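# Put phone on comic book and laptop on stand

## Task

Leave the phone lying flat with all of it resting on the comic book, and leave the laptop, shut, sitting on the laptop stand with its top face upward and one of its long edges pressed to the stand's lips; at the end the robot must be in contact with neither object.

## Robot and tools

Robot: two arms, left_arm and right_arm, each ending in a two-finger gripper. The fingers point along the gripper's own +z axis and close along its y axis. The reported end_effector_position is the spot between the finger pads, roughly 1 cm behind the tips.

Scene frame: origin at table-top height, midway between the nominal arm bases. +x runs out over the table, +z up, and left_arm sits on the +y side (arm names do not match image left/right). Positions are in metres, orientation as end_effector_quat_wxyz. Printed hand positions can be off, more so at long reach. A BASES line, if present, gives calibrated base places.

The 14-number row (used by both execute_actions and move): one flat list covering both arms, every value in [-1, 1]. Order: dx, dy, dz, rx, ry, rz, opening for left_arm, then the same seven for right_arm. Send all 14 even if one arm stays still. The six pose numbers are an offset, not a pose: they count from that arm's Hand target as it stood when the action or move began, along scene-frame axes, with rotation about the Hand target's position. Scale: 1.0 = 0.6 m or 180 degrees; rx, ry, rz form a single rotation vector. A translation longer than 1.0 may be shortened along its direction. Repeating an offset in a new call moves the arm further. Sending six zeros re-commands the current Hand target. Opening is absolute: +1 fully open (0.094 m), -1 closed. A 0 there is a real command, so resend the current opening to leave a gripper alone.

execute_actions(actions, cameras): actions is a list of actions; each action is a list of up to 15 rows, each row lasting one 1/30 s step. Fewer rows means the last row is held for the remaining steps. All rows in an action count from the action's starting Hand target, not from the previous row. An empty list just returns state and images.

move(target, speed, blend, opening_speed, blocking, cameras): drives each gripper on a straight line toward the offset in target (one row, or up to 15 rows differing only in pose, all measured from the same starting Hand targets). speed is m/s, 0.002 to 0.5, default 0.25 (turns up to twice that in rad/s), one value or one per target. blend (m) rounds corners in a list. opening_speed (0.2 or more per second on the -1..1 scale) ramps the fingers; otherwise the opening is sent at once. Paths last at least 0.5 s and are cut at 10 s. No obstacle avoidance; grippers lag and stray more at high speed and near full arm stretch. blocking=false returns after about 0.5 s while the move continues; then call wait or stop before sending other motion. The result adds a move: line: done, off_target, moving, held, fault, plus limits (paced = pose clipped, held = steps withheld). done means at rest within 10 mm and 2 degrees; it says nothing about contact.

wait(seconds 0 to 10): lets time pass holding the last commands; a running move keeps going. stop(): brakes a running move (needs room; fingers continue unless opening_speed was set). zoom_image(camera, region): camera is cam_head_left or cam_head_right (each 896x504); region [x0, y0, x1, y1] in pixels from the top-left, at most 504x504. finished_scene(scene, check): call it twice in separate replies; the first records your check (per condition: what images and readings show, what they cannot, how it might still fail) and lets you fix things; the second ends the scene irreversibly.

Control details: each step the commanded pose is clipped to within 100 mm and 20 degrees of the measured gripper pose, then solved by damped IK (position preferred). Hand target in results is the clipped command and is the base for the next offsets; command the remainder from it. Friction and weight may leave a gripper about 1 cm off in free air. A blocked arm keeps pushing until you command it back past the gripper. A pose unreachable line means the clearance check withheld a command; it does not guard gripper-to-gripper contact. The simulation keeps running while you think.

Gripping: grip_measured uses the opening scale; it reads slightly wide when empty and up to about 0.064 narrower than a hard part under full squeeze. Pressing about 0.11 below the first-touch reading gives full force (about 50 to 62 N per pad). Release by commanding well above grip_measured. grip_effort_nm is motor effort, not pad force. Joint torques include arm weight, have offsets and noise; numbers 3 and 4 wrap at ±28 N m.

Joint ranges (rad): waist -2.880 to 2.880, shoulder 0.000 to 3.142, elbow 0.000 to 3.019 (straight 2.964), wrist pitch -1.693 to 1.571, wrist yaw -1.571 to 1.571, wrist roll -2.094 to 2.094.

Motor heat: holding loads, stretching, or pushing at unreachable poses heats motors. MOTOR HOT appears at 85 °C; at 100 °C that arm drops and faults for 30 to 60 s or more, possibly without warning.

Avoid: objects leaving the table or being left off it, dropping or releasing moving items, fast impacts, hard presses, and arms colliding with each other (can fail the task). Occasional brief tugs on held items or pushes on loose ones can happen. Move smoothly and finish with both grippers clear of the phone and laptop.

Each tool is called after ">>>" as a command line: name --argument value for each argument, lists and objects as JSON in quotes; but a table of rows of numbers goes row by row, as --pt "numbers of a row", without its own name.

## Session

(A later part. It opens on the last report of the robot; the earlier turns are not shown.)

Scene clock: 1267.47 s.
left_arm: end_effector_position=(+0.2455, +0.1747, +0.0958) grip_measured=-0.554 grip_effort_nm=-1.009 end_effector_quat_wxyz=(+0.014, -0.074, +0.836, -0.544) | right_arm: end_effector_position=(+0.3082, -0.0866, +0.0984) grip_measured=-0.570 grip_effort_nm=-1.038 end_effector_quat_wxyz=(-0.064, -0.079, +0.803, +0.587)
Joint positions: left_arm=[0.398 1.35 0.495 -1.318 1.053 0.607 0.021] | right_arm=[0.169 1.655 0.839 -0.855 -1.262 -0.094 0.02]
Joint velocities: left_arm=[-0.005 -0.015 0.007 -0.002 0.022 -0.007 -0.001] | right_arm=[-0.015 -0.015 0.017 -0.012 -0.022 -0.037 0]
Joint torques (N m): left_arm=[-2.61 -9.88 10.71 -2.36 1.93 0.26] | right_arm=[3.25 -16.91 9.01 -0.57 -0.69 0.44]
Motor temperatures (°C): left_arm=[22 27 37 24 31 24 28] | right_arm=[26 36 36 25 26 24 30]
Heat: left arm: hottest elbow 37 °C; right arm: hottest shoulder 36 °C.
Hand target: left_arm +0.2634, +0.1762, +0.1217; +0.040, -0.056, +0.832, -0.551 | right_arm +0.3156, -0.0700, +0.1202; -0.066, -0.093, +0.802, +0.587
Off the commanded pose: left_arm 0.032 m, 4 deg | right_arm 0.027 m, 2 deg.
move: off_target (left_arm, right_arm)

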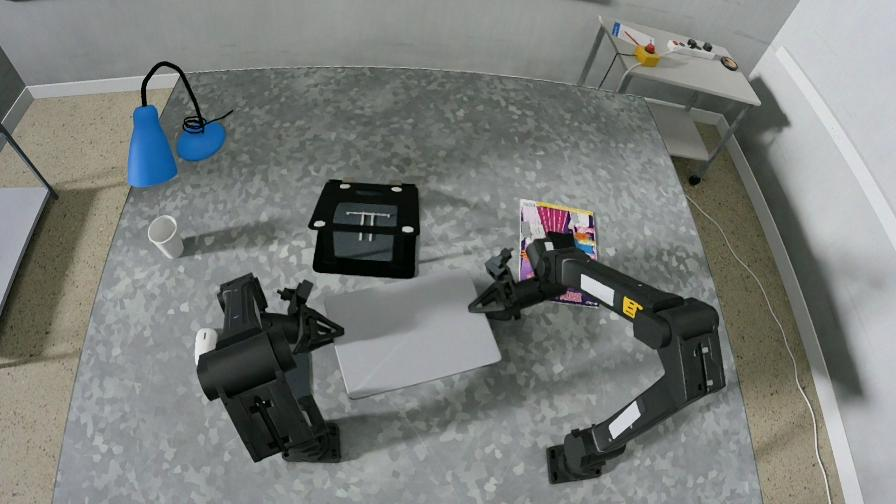

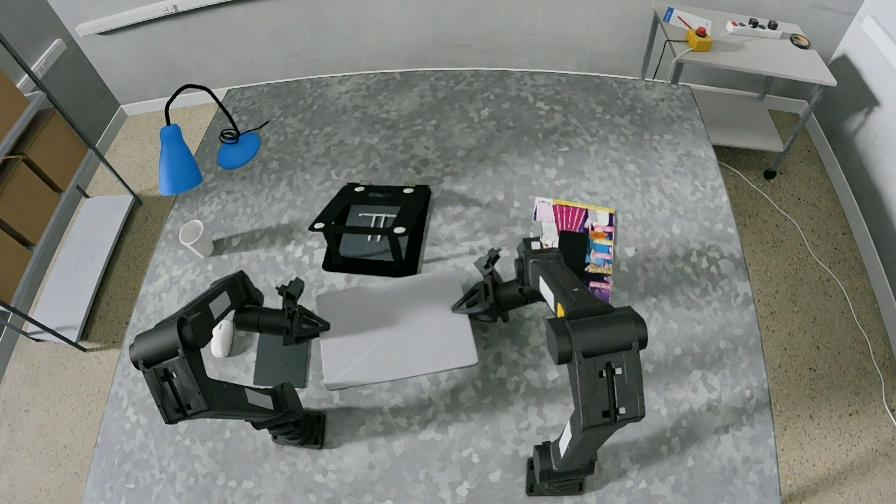

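>>> move --target '[0.109,0.118,0.09,0,0,-0.083,-0.95,0,0.11,0.09,0,0,-0.083,-0.95]' --speed 0.07

>>> zoom_image --camera "cam_head_left" --region '[250, 160, 600, 450]'

Scene clock: 1284.73 s.
left_arm: end_effector_position=(+0.3136, +0.2440, +0.1472) grip_measured=-0.552 grip_effort_nm=-1.004 end_effector_quat_wxyz=(-0.002, -0.003, +0.861, -0.509) | right_arm: end_effector_position=(+0.3205, -0.0220, +0.1502) grip_measured=-0.553 grip_effort_nm=-1.038 end_effector_quat_wxyz=(+0.010, +0.011, +0.816, +0.578)
Joint positions: left_arm=[0.468 1.496 0.858 -1.648 0.878 0.837 0.021] | right_arm=[0.351 1.416 0.676 -0.011 -1.062 0.885 0.021]
Joint velocities: left_arm=[-0.005 0.005 0.007 0.002 0.037 0.051 0] | right_arm=[-0.005 -0.005 -0.002 -0.012 -0.081 -0.022 -0.001]
Joint torques (N m): left_arm=[-2.61 -14.68 12.42 -2.14 0.63 0.11] | right_arm=[3.78 -15.38 8.47 1.72 0.03 0.76]
Motor temperatures (°C): left_arm=[22 27 38 24 33 24 28] | right_arm=[26 37 39 25 26 24 30]
Heat: left arm: hottest elbow 38 °C; right arm: hottest elbow 39 °C.
Hand target: left_arm +0.3288, +0.2478, +0.1756; -0.031, +0.052, +0.833, -0.551 | right_arm +0.3146, -0.0032, +0.1731; +0.008, +0.008, +0.809, +0.587
Off the commanded pose: left_arm 0.032 m, 9 deg | right_arm 0.030 m, 2 deg.
joint sent to its limit (left arm) — joint 4 (wrist pitch), lower limit. The joint targets are off in orientation, not in position.
move: off_target (left_arm, right_arm)

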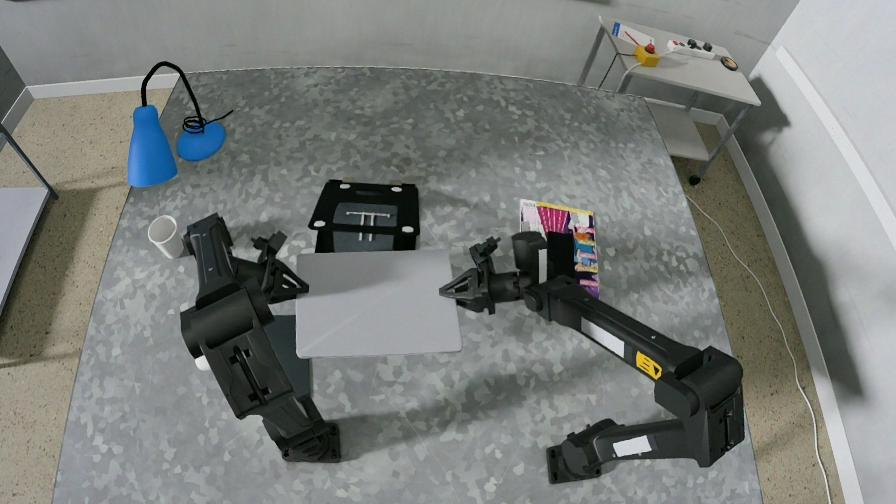

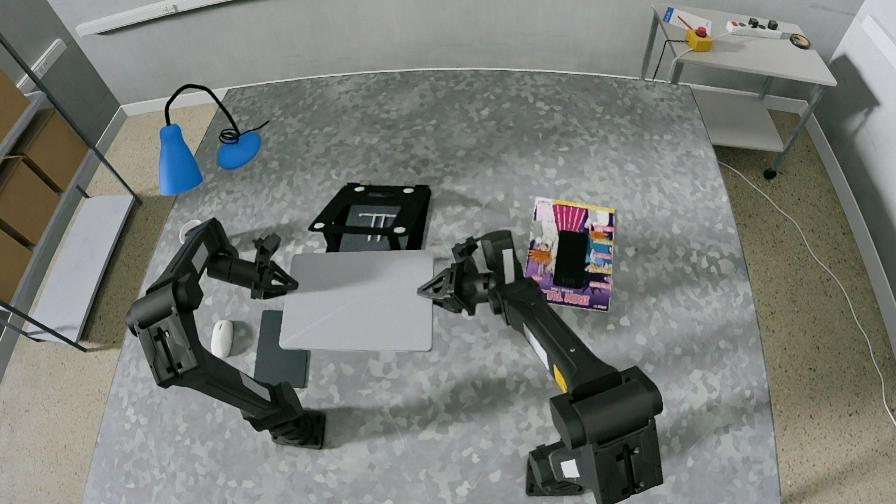

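Scaled by 1.440.

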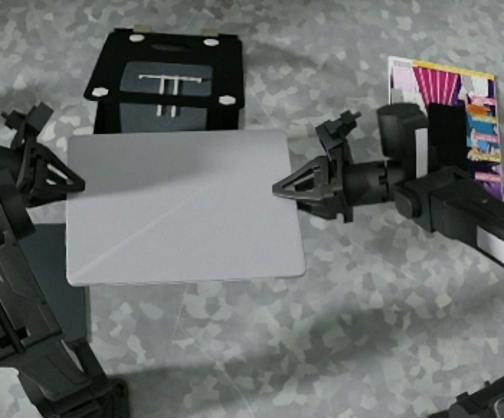

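>>> move --pt "0.03 0.01 0.06 0 0 0 -0.95 0.03 0.01 0.06 0 0 0 -0.95" --pt "0.08 0.01 0.13 0 0 0 -0.95 0.08 0.01 0.13 0 0 0 -0.95" --speed 0.07 --blend 0.01

>>> zoom_image --camera "cam_head_left" --region '[200, 130, 550, 380]'

Scene clock: 1295.03 s.
left_arm: end_effector_position=(+0.3507, +0.2531, +0.2053) grip_measured=-0.546 grip_effort_nm=-1.009 end_effector_quat_wxyz=(+0.033, -0.048, +0.871, -0.488) | right_arm: end_effector_position=(+0.3471, -0.0132, +0.2071) grip_measured=-0.550 grip_effort_nm=-1.038 end_effector_quat_wxyz=(-0.014, +0.035, +0.818, +0.574)
Joint positions: left_arm=[0.452 1.406 0.984 -1.67 0.926 0.635 0.021] | right_arm=[0.348 1.382 0.838 -0.239 -1.068 0.92 0.021]
Joint velocities: left_arm=[-0.005 -0.005 0.007 0.002 -0.066 0.037 0.001] | right_arm=[-0.015 -0.015 0.007 0.002 0.007 -0.022 0]
Joint torques (N m): left_arm=[-3.96 -15.5 17.78 -0.8 1.06 -0.19] | right_arm=[1.79 -14.39 14.58 0.62 -0.5 0.17]
Motor temperatures (°C): left_arm=[22 27 38 24 31 24 28] | right_arm=[26 37 40 25 25 24 30]
Heat: left arm: hottest elbow 38 °C; right arm: hottest elbow 40 °C.
Hand target: left_arm +0.3770, +0.2548, +0.2537; -0.030, +0.051, +0.832, -0.551 | right_arm +0.3642, +0.0032, +0.2504; +0.008, +0.008, +0.809, +0.587
Off the commanded pose: left_arm 0.055 m, 16 deg | right_arm 0.049 m, 4 deg.
joint sent to its limit (left arm) — joint 4 (wrist pitch), lower limit. The joint targets are off in position and orientation.
move: off_target (left_arm, right_arm)

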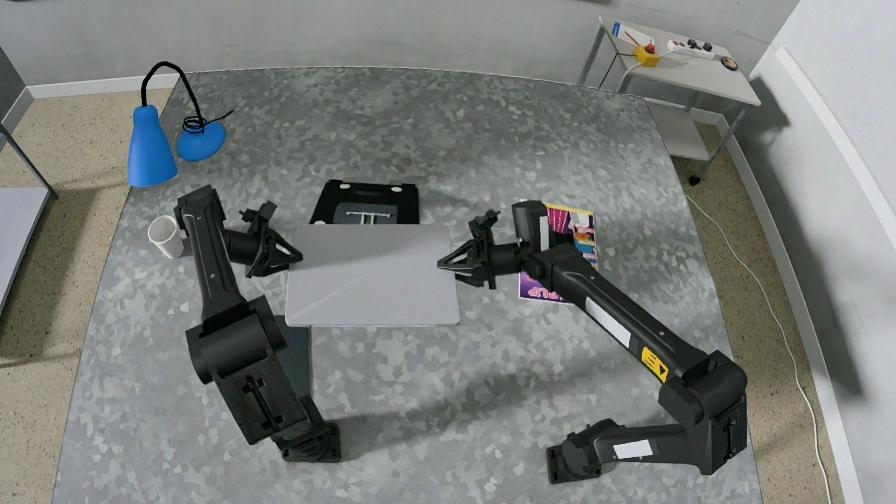

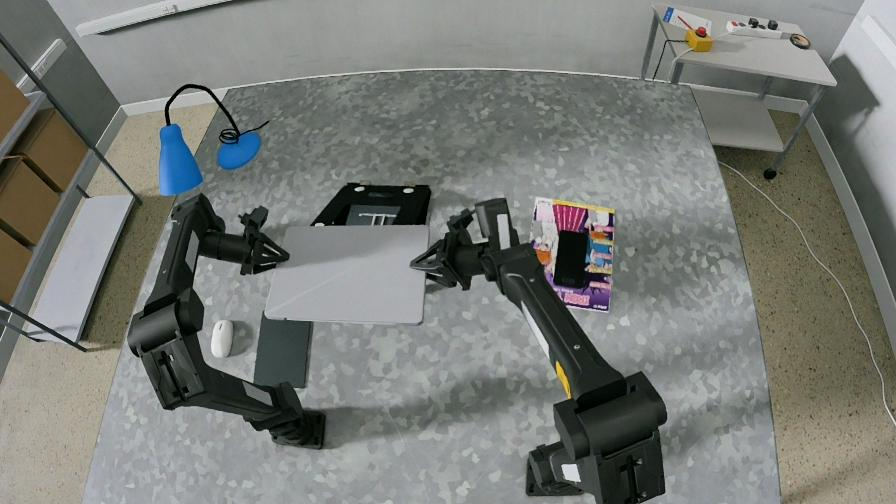

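Scaled by 1.440.

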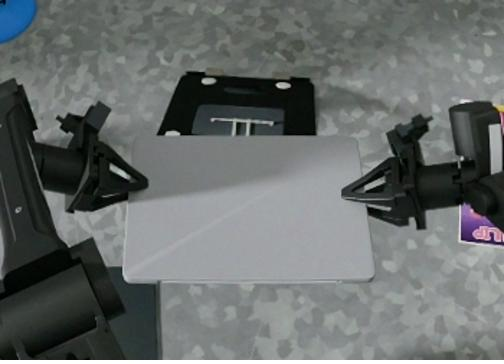

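>>> move --target '[0.13,0.02,0.03,0,0,0.07,-0.95,0.13,0.02,0.03,0,0,0,-0.95]' --speed 0.07

>>> zoom_image --camera "cam_head_left" --region '[200, 100, 550, 350]'

Scene clock: 1303.73 s.
left_arm: end_effector_position=(+0.4244, +0.2665, +0.2258) grip_measured=-0.559 grip_effort_nm=-1.004 end_effector_quat_wxyz=(+0.042, -0.090, +0.846, -0.524) | right_arm: end_effector_position=(+0.4226, +0.0012, +0.2330) grip_measured=-0.553 grip_effort_nm=-1.043 end_effector_quat_wxyz=(-0.014, +0.033, +0.815, +0.578)
Joint positions: left_arm=[0.422 1.553 1.171 -1.67 1.043 0.518 0.021] | right_arm=[0.32 1.542 1.088 -0.357 -1.095 0.885 0.021]
Joint velocities: left_arm=[-0.005 -0.005 -0.002 0.002 -0.007 0.022 -0.001] | right_arm=[0.015 -0.015 0.002 -0.002 0.007 0.022 0]
Joint torques (N m): left_arm=[-2.9 -15.56 18.54 -0.84 1.77 -0.42] | right_arm=[1.38 -16.03 14.86 0.7 -0.5 0.04]
Motor temperatures (°C): left_arm=[22 27 40 24 31 24 28] | right_arm=[26 37 44 25 25 24 30]
Heat: left arm: hottest elbow 40 °C; right arm: hottest elbow 44 °C.
Hand target: left_arm +0.4548, +0.2665, +0.2723; +0.030, -0.040, +0.833, -0.551 | right_arm +0.4427, +0.0143, +0.2667; +0.008, +0.008, +0.809, +0.587
Off the commanded pose: left_arm 0.055 m, 7 deg | right_arm 0.043 m, 4 deg.
joint sent to its limit (left arm) — joint 4 (wrist pitch), lower limit. The joint targets are off in position and orientation.
move: off_target (left_arm, right_arm)

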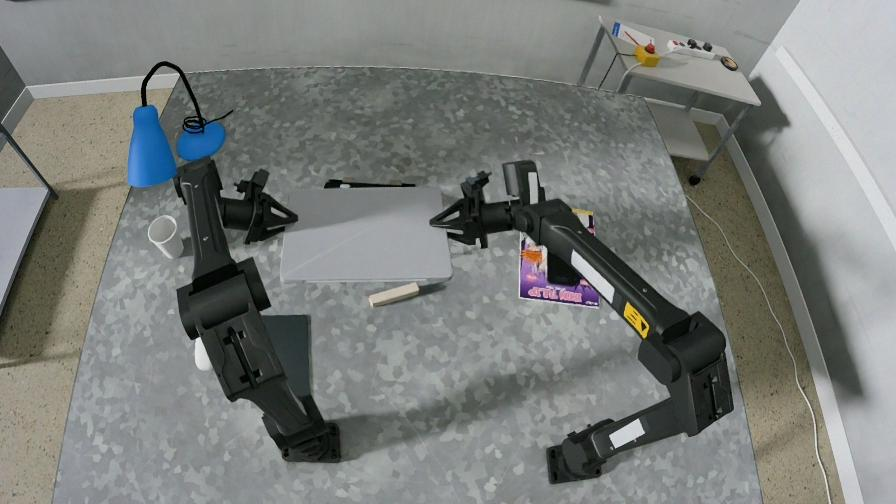

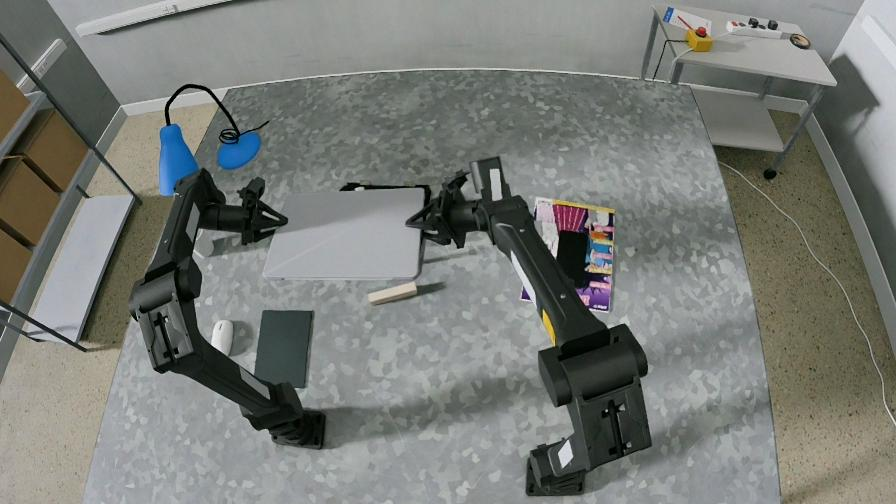

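Scaled by 1.440.

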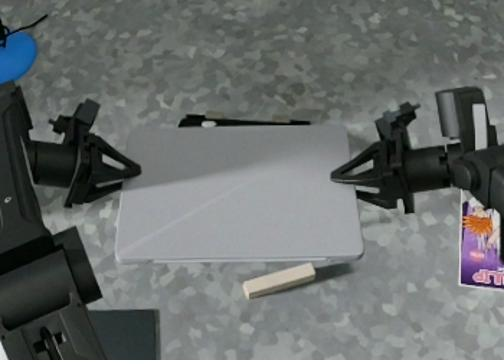

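>>> move --target '[0,0,0,0,0.16,0,-0.95,0,0,0,0,0.16,0,-0.95]' --speed 0.07

>>> zoom_image --camera "cam_head_left" --region '[200, 100, 550, 350]'

>>> zoom_image --camera "cam_head_right" --region '[200, 100, 550, 350]'

Scene clock: 1312.70 s.
left_arm: end_effector_position=(+0.4266, +0.2678, +0.2261) grip_measured=-0.592 grip_effort_nm=-1.004 end_effector_quat_wxyz=(-0.087, -0.275, +0.824, -0.487) | right_arm: end_effector_position=(+0.4239, +0.0012, +0.2327) grip_measured=-0.559 grip_effort_nm=-1.038 end_effector_quat_wxyz=(-0.208, +0.176, +0.785, +0.556)
Joint positions: left_arm=[0.404 1.553 1.206 -1.67 0.97 0.027 0.019] | right_arm=[0.302 1.634 1.213 -0.648 -1.227 1.107 0.021]
Joint velocities: left_arm=[-0.015 0.005 0.007 0.002 -0.007 0.037 0] | right_arm=[-0.015 0.005 -0.002 -0.022 -0.007 -0.037 -0.001]
Joint torques (N m): left_arm=[-4.48 -16.56 18.61 -0.84 1.31 -0.23] | right_arm=[1.32 -17.61 14.83 0.42 -0.8 0.19]
Motor temperatures (°C): left_arm=[22 27 42 24 32 24 29] | right_arm=[26 37 46 25 26 24 30]
Heat: left arm: hottest elbow 42 °C; right arm: hottest elbow 46 °C.
Hand target: left_arm +0.4550, +0.2666, +0.2723; -0.178, -0.177, +0.814, -0.524 | right_arm +0.4431, +0.0141, +0.2667; -0.193, +0.155, +0.784, +0.569
Off the commanded pose: left_arm 0.054 m, 16 deg | right_arm 0.041 m, 3 deg.
joint sent to its limit (left arm) — joint 4 (wrist pitch), lower limit. The joint targets are off in position and orientation.
move: off_target (left_arm, right_arm)

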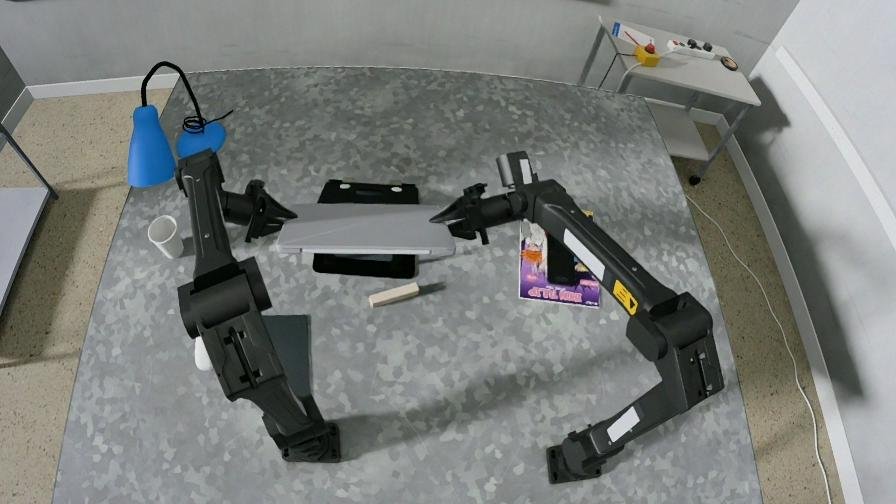

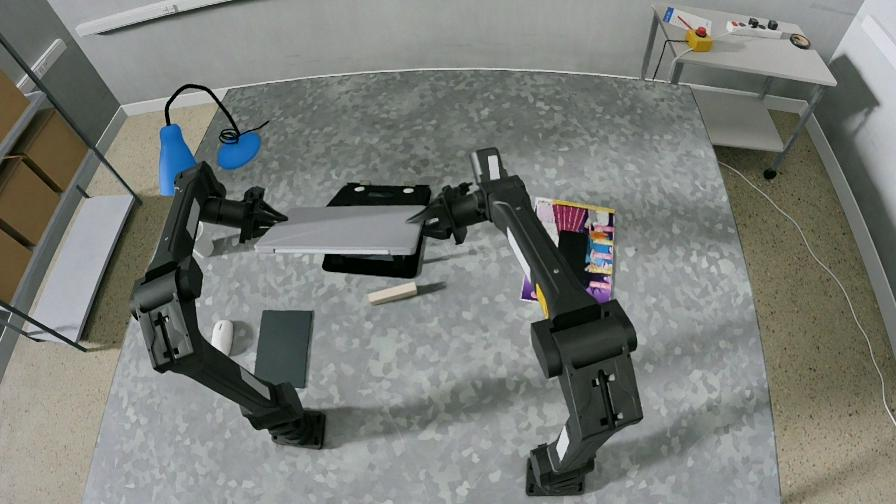

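Scaled by 1.440.

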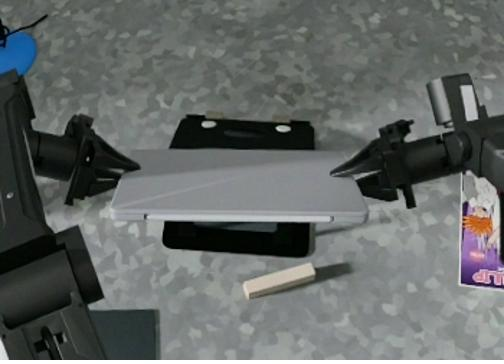

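Scaled by 1.440.

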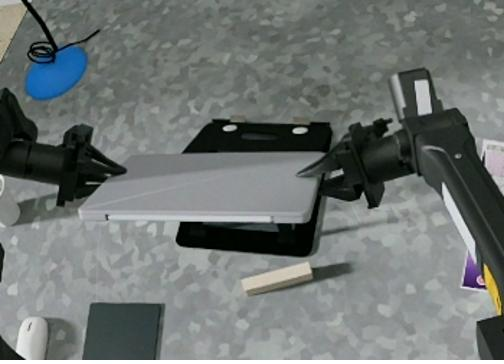

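>>> move --target '[0.14,0,-0.08,0,0,0,-0.95,0.14,0,-0.08,0,0,0,-0.95]' --speed 0.07

>>> zoom_image --camera "cam_head_left" --region '[250, 120, 500, 300]'

>>> zoom_image --camera "cam_head_right" --region '[230, 120, 480, 300]'

Scene clock: 1326.83 s.
left_arm: end_effector_position=(+0.5083, +0.2689, +0.1769) grip_measured=-0.594 grip_effort_nm=-1.009 end_effector_quat_wxyz=(-0.130, -0.263, +0.817, -0.497) | right_arm: end_effector_position=(+0.5040, +0.0039, +0.1865) grip_measured=-0.561 grip_effort_nm=-1.038 end_effector_quat_wxyz=(-0.217, +0.183, +0.783, +0.554)
Joint positions: left_arm=[0.335 1.839 1.42 -1.668 0.996 0.026 0.019] | right_arm=[0.264 1.885 1.44 -0.735 -1.25 1.012 0.021]
Joint velocities: left_arm=[-0.005 0.005 -0.002 -0.017 0.081 0.022 0.001] | right_arm=[-0.005 0.005 0.022 -0.017 -0.125 -0.081 0.001]
Joint torques (N m): left_arm=[-2.32 -20.19 17.66 -0.72 1.28 -0.07] | right_arm=[0.67 -21.89 14.39 0.28 -0.8 -0.03]
Motor temperatures (°C): left_arm=[22 27 46 24 32 24 29] | right_arm=[26 38 51 25 26 24 30]
Heat: left arm: hottest elbow 46 °C; right arm: hottest elbow 51 °C.
Hand target: left_arm +0.5392, +0.2659, +0.2250; -0.178, -0.176, +0.814, -0.523 | right_arm +0.5266, +0.0124, +0.2172; -0.193, +0.155, +0.784, +0.569
Off the commanded pose: left_arm 0.057 m, 12 deg | right_arm 0.041 m, 5 deg.
joint sent to its limit (left arm) — joint 4 (wrist pitch), lower limit. The joint targets are off in position and orientation.
move: off_target (left_arm, right_arm)

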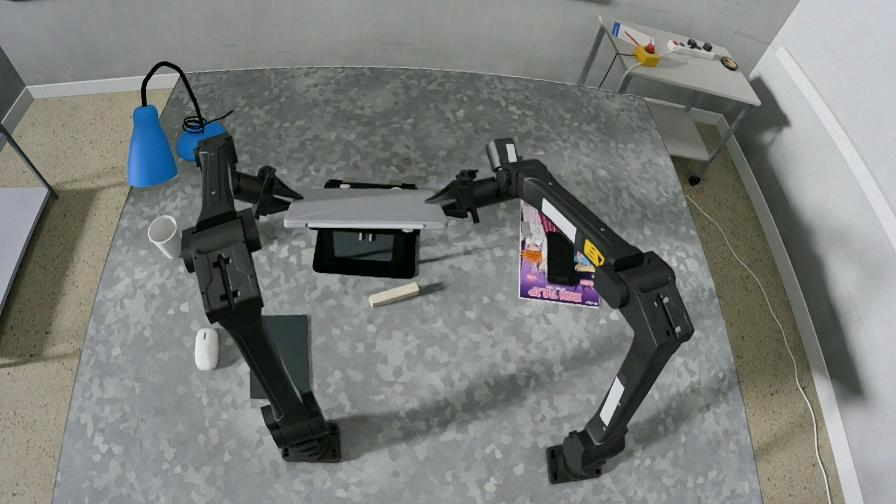

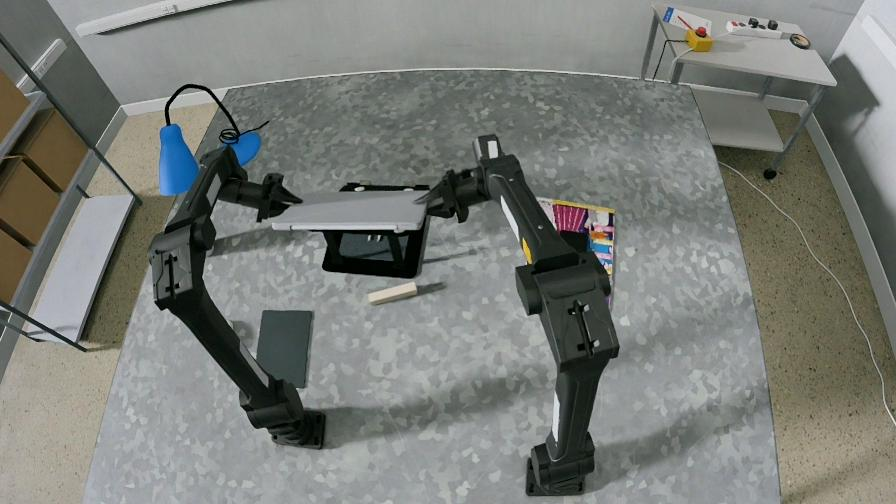

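Scaled by 2.016.

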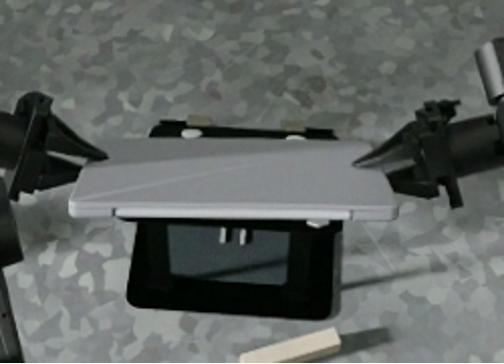

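Scaled by 2.016.

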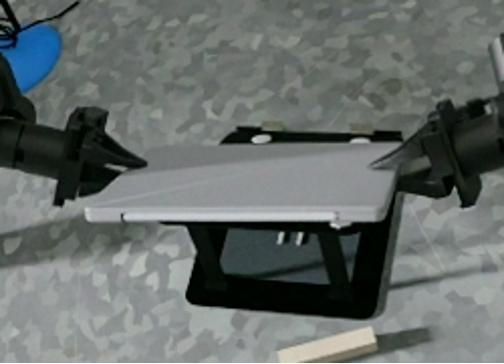

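>>> move --target '[0.03,0.02,-0.07,0,0,0,-0.95,0.03,0.02,-0.075,0,0,0,-0.95]' --speed 0.06

>>> zoom_image --camera "cam_head_left" --region '[250, 120, 500, 300]'

>>> zoom_image --camera "cam_head_right" --region '[230, 120, 480, 300]'

Scene clock: 1335.23 s.
left_arm: end_effector_position=(+0.5261, +0.2740, +0.1373) grip_measured=-0.594 grip_effort_nm=-1.009 end_effector_quat_wxyz=(-0.148, -0.256, +0.814, -0.500) | right_arm: end_effector_position=(+0.5216, +0.0088, +0.1458) grip_measured=-0.561 grip_effort_nm=-1.043 end_effector_quat_wxyz=(-0.217, +0.184, +0.782, +0.555)
Joint positions: left_arm=[0.331 1.956 1.471 -1.666 0.993 0.071 0.019] | right_arm=[0.264 1.976 1.461 -0.66 -1.251 1.019 0.021]
Joint velocities: left_arm=[-0.015 -0.005 -0.002 0.012 -0.022 -0.022 -0.001] | right_arm=[-0.005 -0.015 -0.012 -0.007 0.007 -0.066 -0.001]
Joint torques (N m): left_arm=[-2.32 -22.36 16.99 -1.11 0.91 0.08] | right_arm=[1.38 -22.42 13.85 1.05 -0.64 0.12]
Motor temperatures (°C): left_arm=[22 28 47 24 32 24 29] | right_arm=[26 38 50 25 26 24 30]
Heat: left arm: hottest elbow 47 °C; right arm: hottest elbow 50 °C.
Hand target: left_arm +0.5574, +0.2775, +0.1830; -0.178, -0.176, +0.815, -0.523 | right_arm +0.5438, +0.0236, +0.1718; -0.193, +0.155, +0.784, +0.569
Off the commanded pose: left_arm 0.055 m, 10 deg | right_arm 0.038 m, 5 deg.
joint sent to its limit (left arm) — joint 4 (wrist pitch), lower limit. The joint targets are off in position and orientation.
move: off_target (left_arm, right_arm)

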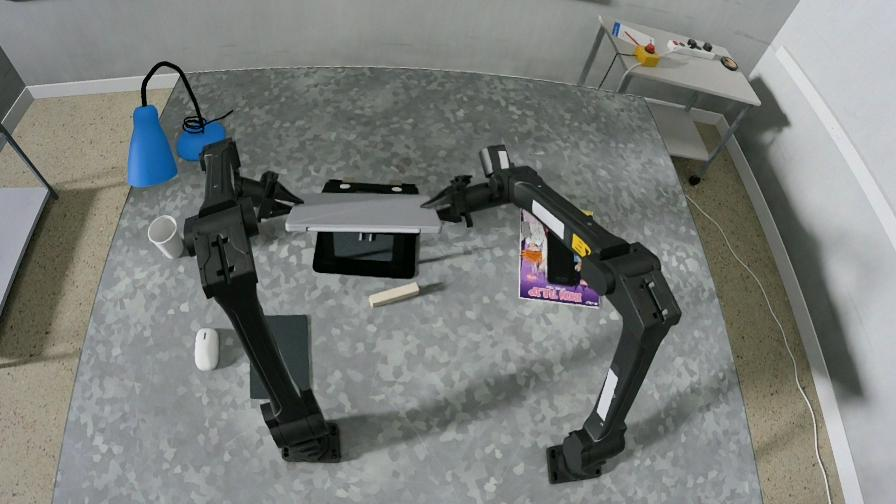

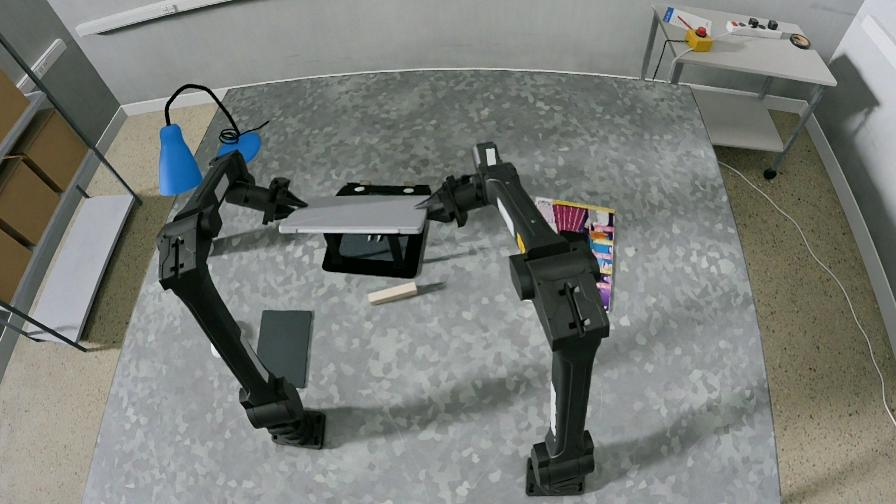

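Scaled by 2.016.

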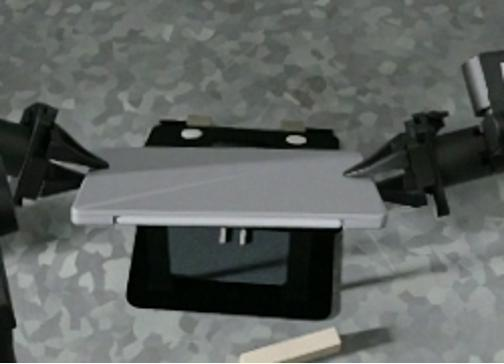

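Scaled by 2.016.

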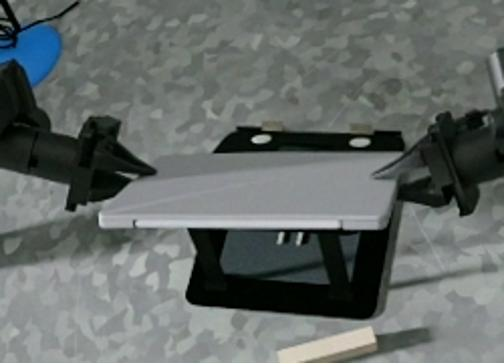

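>>> move --target '[0.015,0,-0.03,0,0,0,-0.95,0.018,0,-0.04,0,0,0,-0.95]' --speed 0.04

>>> zoom_image --camera "cam_head_left" --region '[250, 120, 500, 300]'

>>> zoom_image --camera "cam_head_right" --region '[230, 120, 480, 300]'

Scene clock: 1343.07 s.
left_arm: end_effector_position=(+0.5369, +0.2768, +0.1236) grip_measured=-0.594 grip_effort_nm=-1.004 end_effector_quat_wxyz=(-0.149, -0.250, +0.815, -0.501) | right_arm: end_effector_position=(+0.5323, +0.0120, +0.1296) grip_measured=-0.561 grip_effort_nm=-1.043 end_effector_quat_wxyz=(-0.215, +0.179, +0.782, +0.557)
Joint positions: left_arm=[0.329 2.005 1.506 -1.664 0.992 0.09 0.019] | right_arm=[0.264 2.022 1.488 -0.635 -1.254 1.013 0.021]
Joint velocities: left_arm=[-0.005 0.005 -0.002 0.002 -0.007 0.051 0] | right_arm=[-0.005 0.005 0.002 -0.002 -0.022 0.022 0.001]
Joint torques (N m): left_arm=[-2.55 -22.53 16.36 -1.11 0.92 0.07] | right_arm=[0.97 -22.59 13.18 0.9 -0.57 0.05]
Motor temperatures (°C): left_arm=[22 28 47 24 32 24 29] | right_arm=[26 39 51 25 26 24 30]
Heat: left arm: hottest elbow 47 °C; right arm: hottest elbow 51 °C.
Hand target: left_arm +0.5664, +0.2772, +0.1651; -0.178, -0.176, +0.815, -0.523 | right_arm +0.5541, +0.0231, +0.1475; -0.193, +0.155, +0.784, +0.569
Off the commanded pose: left_arm 0.051 m, 9 deg | right_arm 0.031 m, 4 deg.
joint sent to its limit (left arm) — joint 4 (wrist pitch), lower limit. The joint targets are off in position and orientation.
move: off_target (left_arm, right_arm)

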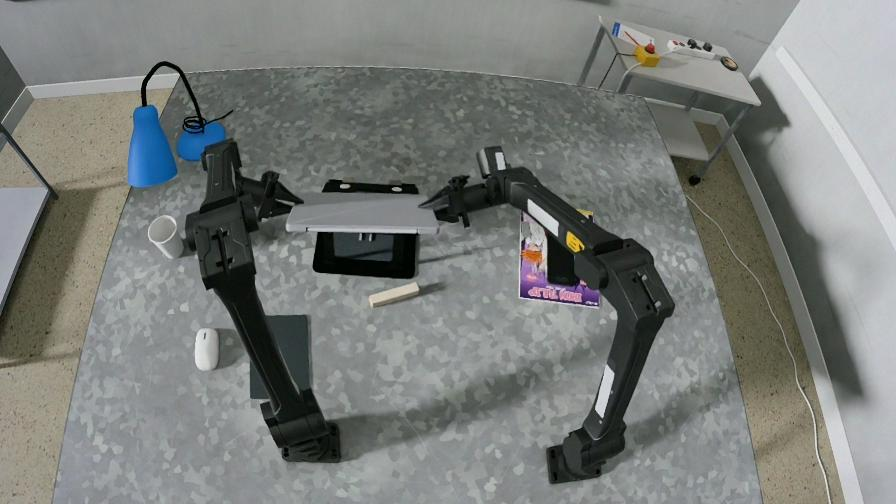

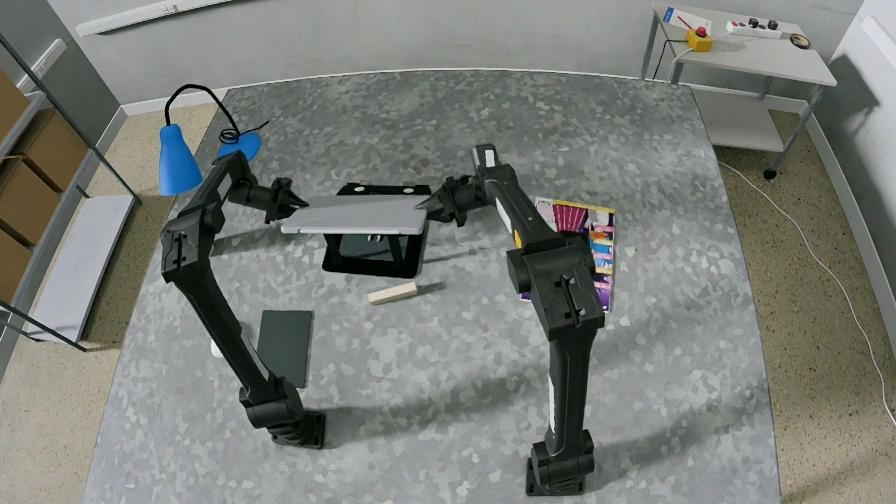

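Scaled by 2.016.

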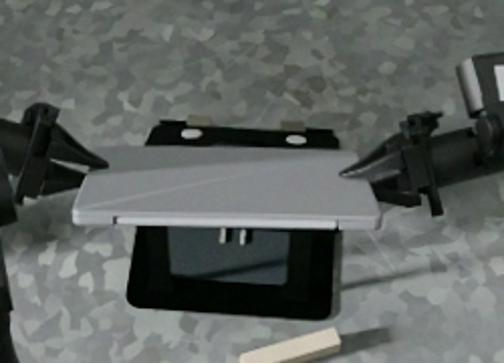

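Scaled by 2.016.

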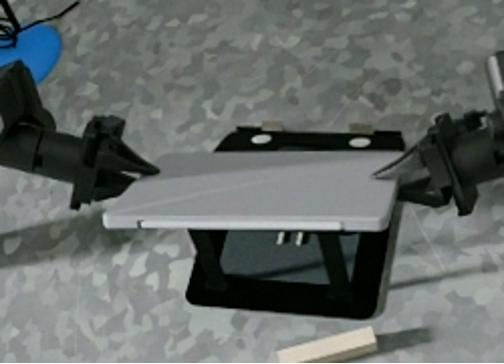

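>>> move --target '[0.005,0,-0.03,0,0,0,-0.95,0.005,-0.005,-0.037,0,0,0,-0.95]' --speed 0.03

>>> zoom_image --camera "cam_head_left" --region '[250, 120, 500, 300]'

>>> zoom_image --camera "cam_head_right" --region '[230, 120, 480, 300]'

Scene clock: 1348.33 s.
left_arm: end_effector_position=(+0.5438, +0.2781, +0.1152) grip_measured=-0.594 grip_effort_nm=-1.009 end_effector_quat_wxyz=(-0.143, -0.236, +0.818, -0.505) | right_arm: end_effector_position=(+0.5376, +0.0136, +0.1206) grip_measured=-0.561 grip_effort_nm=-1.043 end_effector_quat_wxyz=(-0.205, +0.167, +0.783, +0.563)
Joint positions: left_arm=[0.327 2.035 1.528 -1.664 0.995 0.126 0.019] | right_arm=[0.264 2.045 1.496 -0.606 -1.258 0.993 0.021]
Joint velocities: left_arm=[-0.005 -0.005 -0.002 -0.002 0.037 -0.022 -0.001] | right_arm=[-0.015 -0.015 -0.012 -0.002 0.022 0.007 0]
Joint torques (N m): left_arm=[-2.96 -21.6 15.39 -1.24 0.71 -0.08] | right_arm=[0.56 -21.95 12.22 0.79 -0.53 0.06]
Motor temperatures (°C): left_arm=[22 29 46 24 31 24 29] | right_arm=[26 39 51 25 26 24 30]
Heat: left arm: hottest elbow 46 °C; right arm: hottest elbow 51 °C.
Hand target: left_arm +0.5694, +0.2771, +0.1472; -0.178, -0.176, +0.815, -0.523 | right_arm +0.5568, +0.0197, +0.1254; -0.193, +0.155, +0.784, +0.569
Off the commanded pose: left_arm 0.041 m, 8 deg | right_arm 0.021 m, 2 deg.
joint sent to its limit (left arm) — joint 4 (wrist pitch), lower limit. The joint targets are off in orientation, not in position.
move: off_target (left_arm, right_arm)

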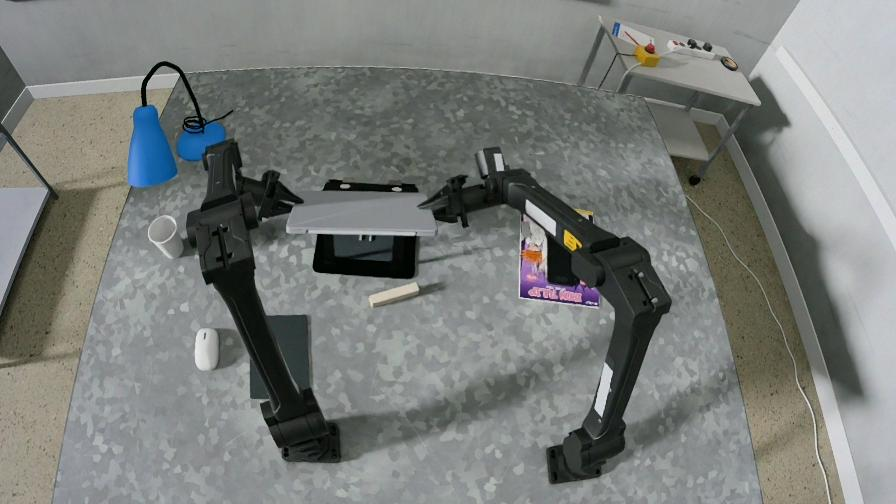

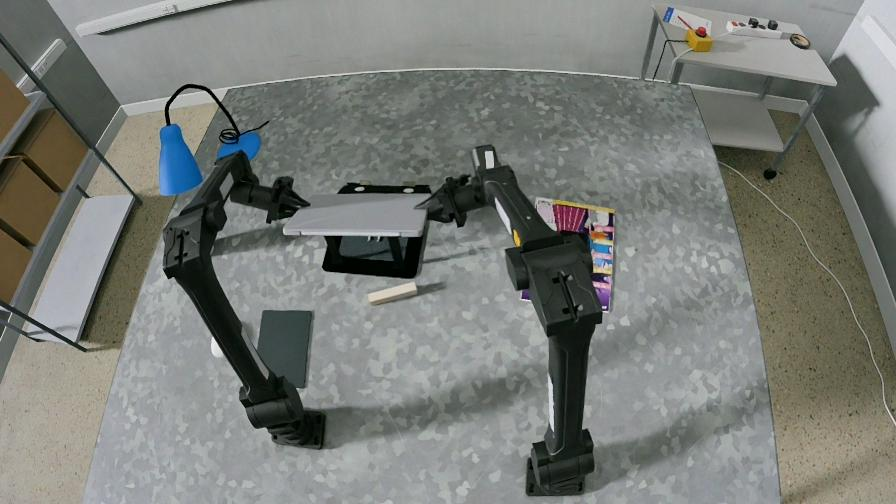

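Scaled by 2.016.

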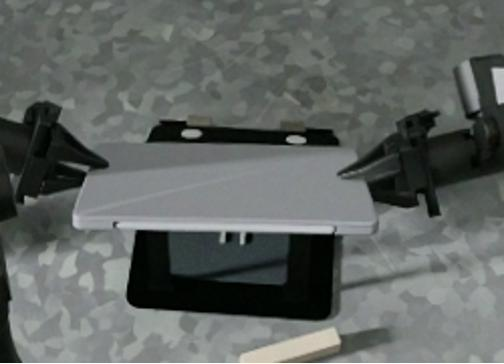

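Scaled by 2.016.

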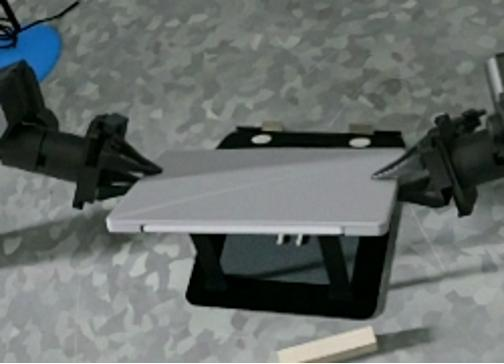

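>>> move --target '[0,0,-0.03,0,0.015,0,-0.95,0,0,-0.035,0,0.015,0,-0.95]' --speed 0.03

>>> zoom_image --camera "cam_head_left" --region '[270, 140, 470, 284]'

>>> zoom_image --camera "cam_head_right" --region '[260, 140, 460, 284]'

Scene clock: 1356.33 s.
left_arm: end_effector_position=(+0.5493, +0.2790, +0.1096) grip_measured=-0.595 grip_effort_nm=-1.009 end_effector_quat_wxyz=(-0.143, -0.234, +0.818, -0.505) | right_arm: end_effector_position=(+0.5414, +0.0147, +0.1153) grip_measured=-0.561 grip_effort_nm=-1.033 end_effector_quat_wxyz=(-0.209, +0.164, +0.779, +0.568)
Joint positions: left_arm=[0.325 2.056 1.547 -1.664 0.996 0.131 0.019] | right_arm=[0.263 2.066 1.509 -0.598 -1.273 0.993 0.021]
Joint velocities: left_arm=[-0.015 -0.005 -0.007 0.007 0.081 -0.022 -0.001] | right_arm=[0.015 -0.005 -0.007 0.002 -0.022 -0.022 -0.001]
Joint torques (N m): left_arm=[-3.78 -21.25 14.05 -1.37 0.32 -0.25] | right_arm=[0.62 -20.89 11.36 0.69 -0.44 0.21]
Motor temperatures (°C): left_arm=[22 29 46 24 31 24 29] | right_arm=[26 40 51 25 26 24 30]
Heat: left arm: hottest elbow 46 °C; right arm: hottest elbow 51 °C.
Hand target: left_arm +0.5695, +0.2769, +0.1292; -0.197, -0.188, +0.810, -0.519 | right_arm +0.5564, +0.0193, +0.1044; -0.211, +0.168, +0.779, +0.566
Off the commanded pose: left_arm 0.028 m, 8 deg | right_arm 0.019 m, 1 deg.
joint sent to its limit (left arm) — joint 4 (wrist pitch), lower limit. The joint targets are off in orientation, not in position.
move: off_target (left_arm, right_arm)

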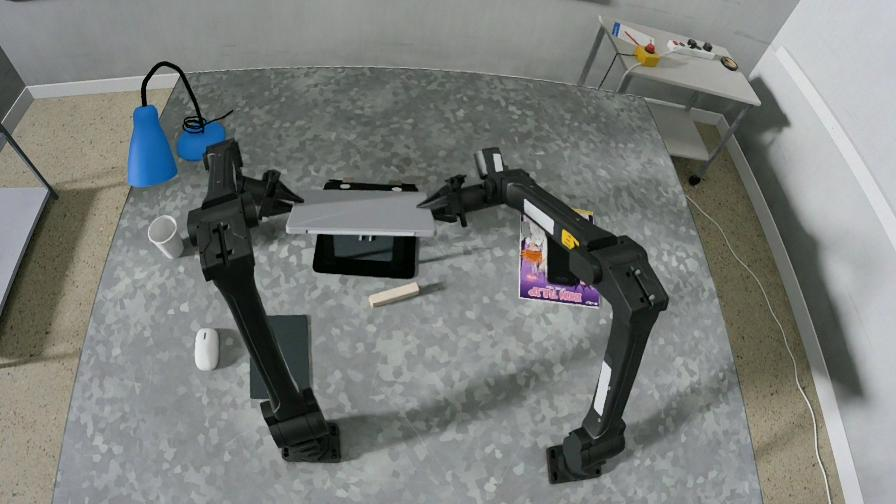

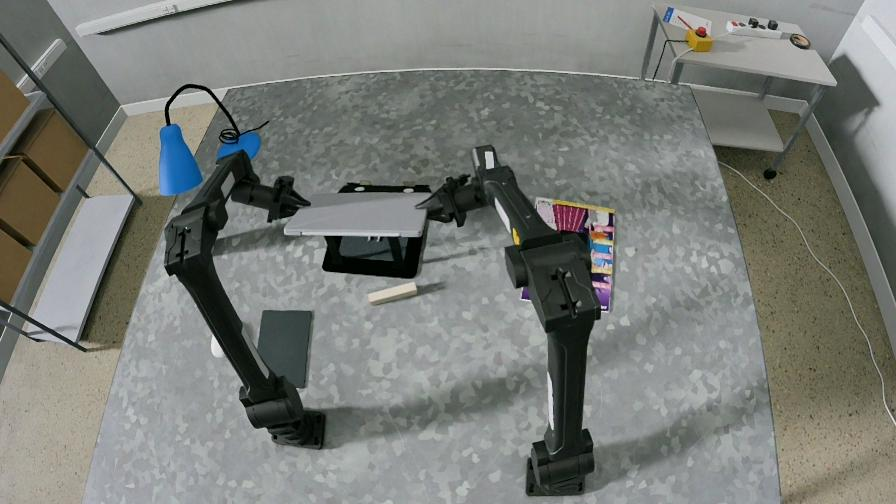

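Scaled by 2.520.

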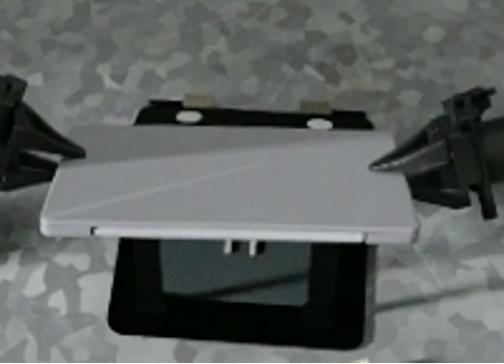

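Scaled by 2.520.

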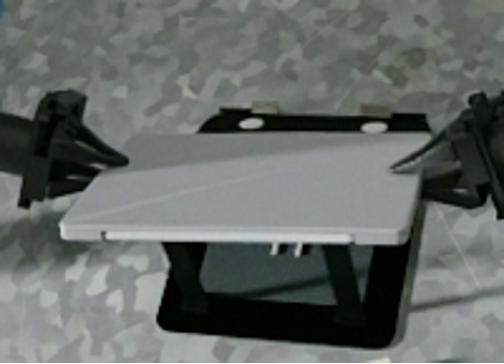

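>>> move --target '[0.008,0,-0.035,0,0.03,0.04,-0.95,-0.01,0,-0.02,0,0.03,0,-0.95]' --speed 0.03

>>> zoom_image --camera "cam_head_left" --region '[270, 140, 470, 284]'

>>> zoom_image --camera "cam_head_right" --region '[260, 140, 460, 284]'

Scene clock: 1371.50 s.
left_arm: end_effector_position=(+0.5589, +0.2783, +0.1030) grip_measured=-0.603 grip_effort_nm=-1.004 end_effector_quat_wxyz=(-0.151, -0.255, +0.801, -0.521) | right_arm: end_effector_position=(+0.5465, +0.0141, +0.1114) grip_measured=-0.564 grip_effort_nm=-1.038 end_effector_quat_wxyz=(-0.219, +0.173, +0.773, +0.569)
Joint positions: left_arm=[0.325 2.09 1.565 -1.664 1.04 0.098 0.019] | right_arm=[0.258 2.086 1.525 -0.595 -1.287 1.017 0.02]
Joint velocities: left_arm=[-0.005 0.005 0.002 -0.002 0.037 0.007 0.001] | right_arm=[0.005 -0.015 0.002 0.022 -0.022 0.007 -0.001]
Joint torques (N m): left_arm=[-3.08 -19.6 12.86 -1.18 0.38 -0.77] | right_arm=[0.91 -20.89 10.09 -0.25 -0.72 0.37]
Motor temperatures (°C): left_arm=[22 29 46 24 30 24 29] | right_arm=[26 41 51 25 26 24 30]
Heat: left arm: hottest elbow 46 °C; right arm: hottest elbow 51 °C.
Hand target: left_arm +0.5742, +0.2765, +0.1083; -0.202, -0.262, +0.787, -0.521 | right_arm +0.5504, +0.0190, +0.0925; -0.247, +0.195, +0.768, +0.557
Off the commanded pose: left_arm 0.016 m, 6 deg | right_arm 0.020 m, 4 deg.
joint sent to its limit (left arm) — joint 4 (wrist pitch), lower limit. The joint targets are off in orientation, not in position.
move: off_target (left_arm, right_arm)

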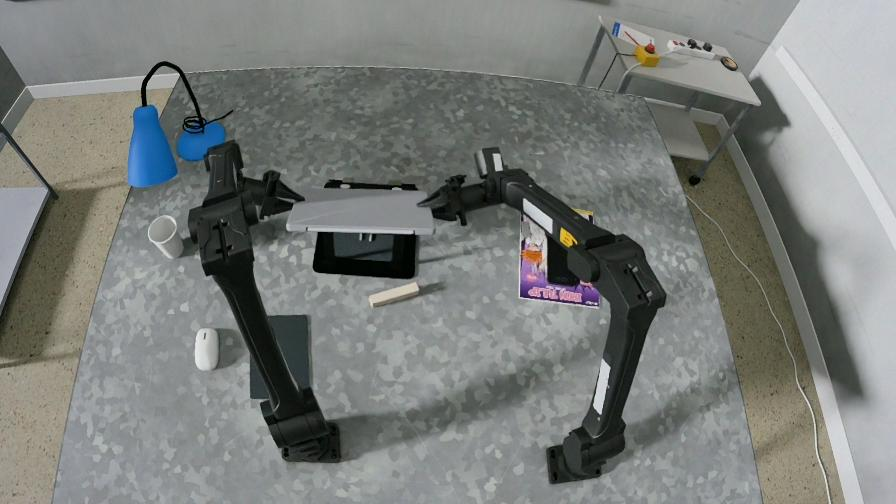

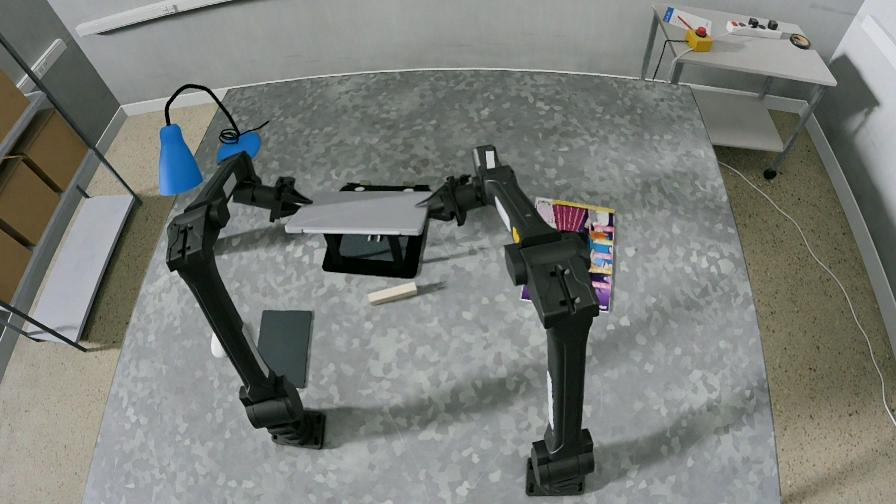

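Scaled by 2.520.

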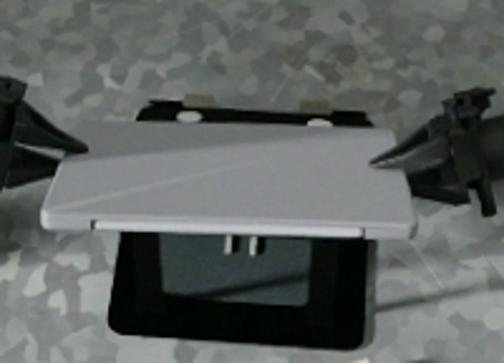

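Scaled by 2.520.

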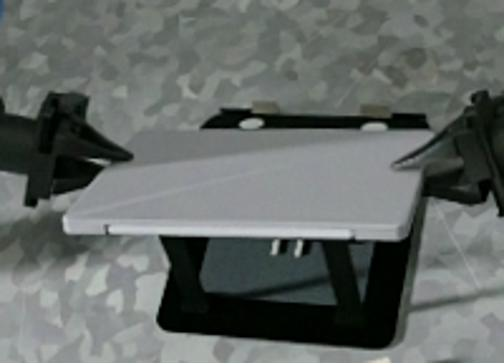

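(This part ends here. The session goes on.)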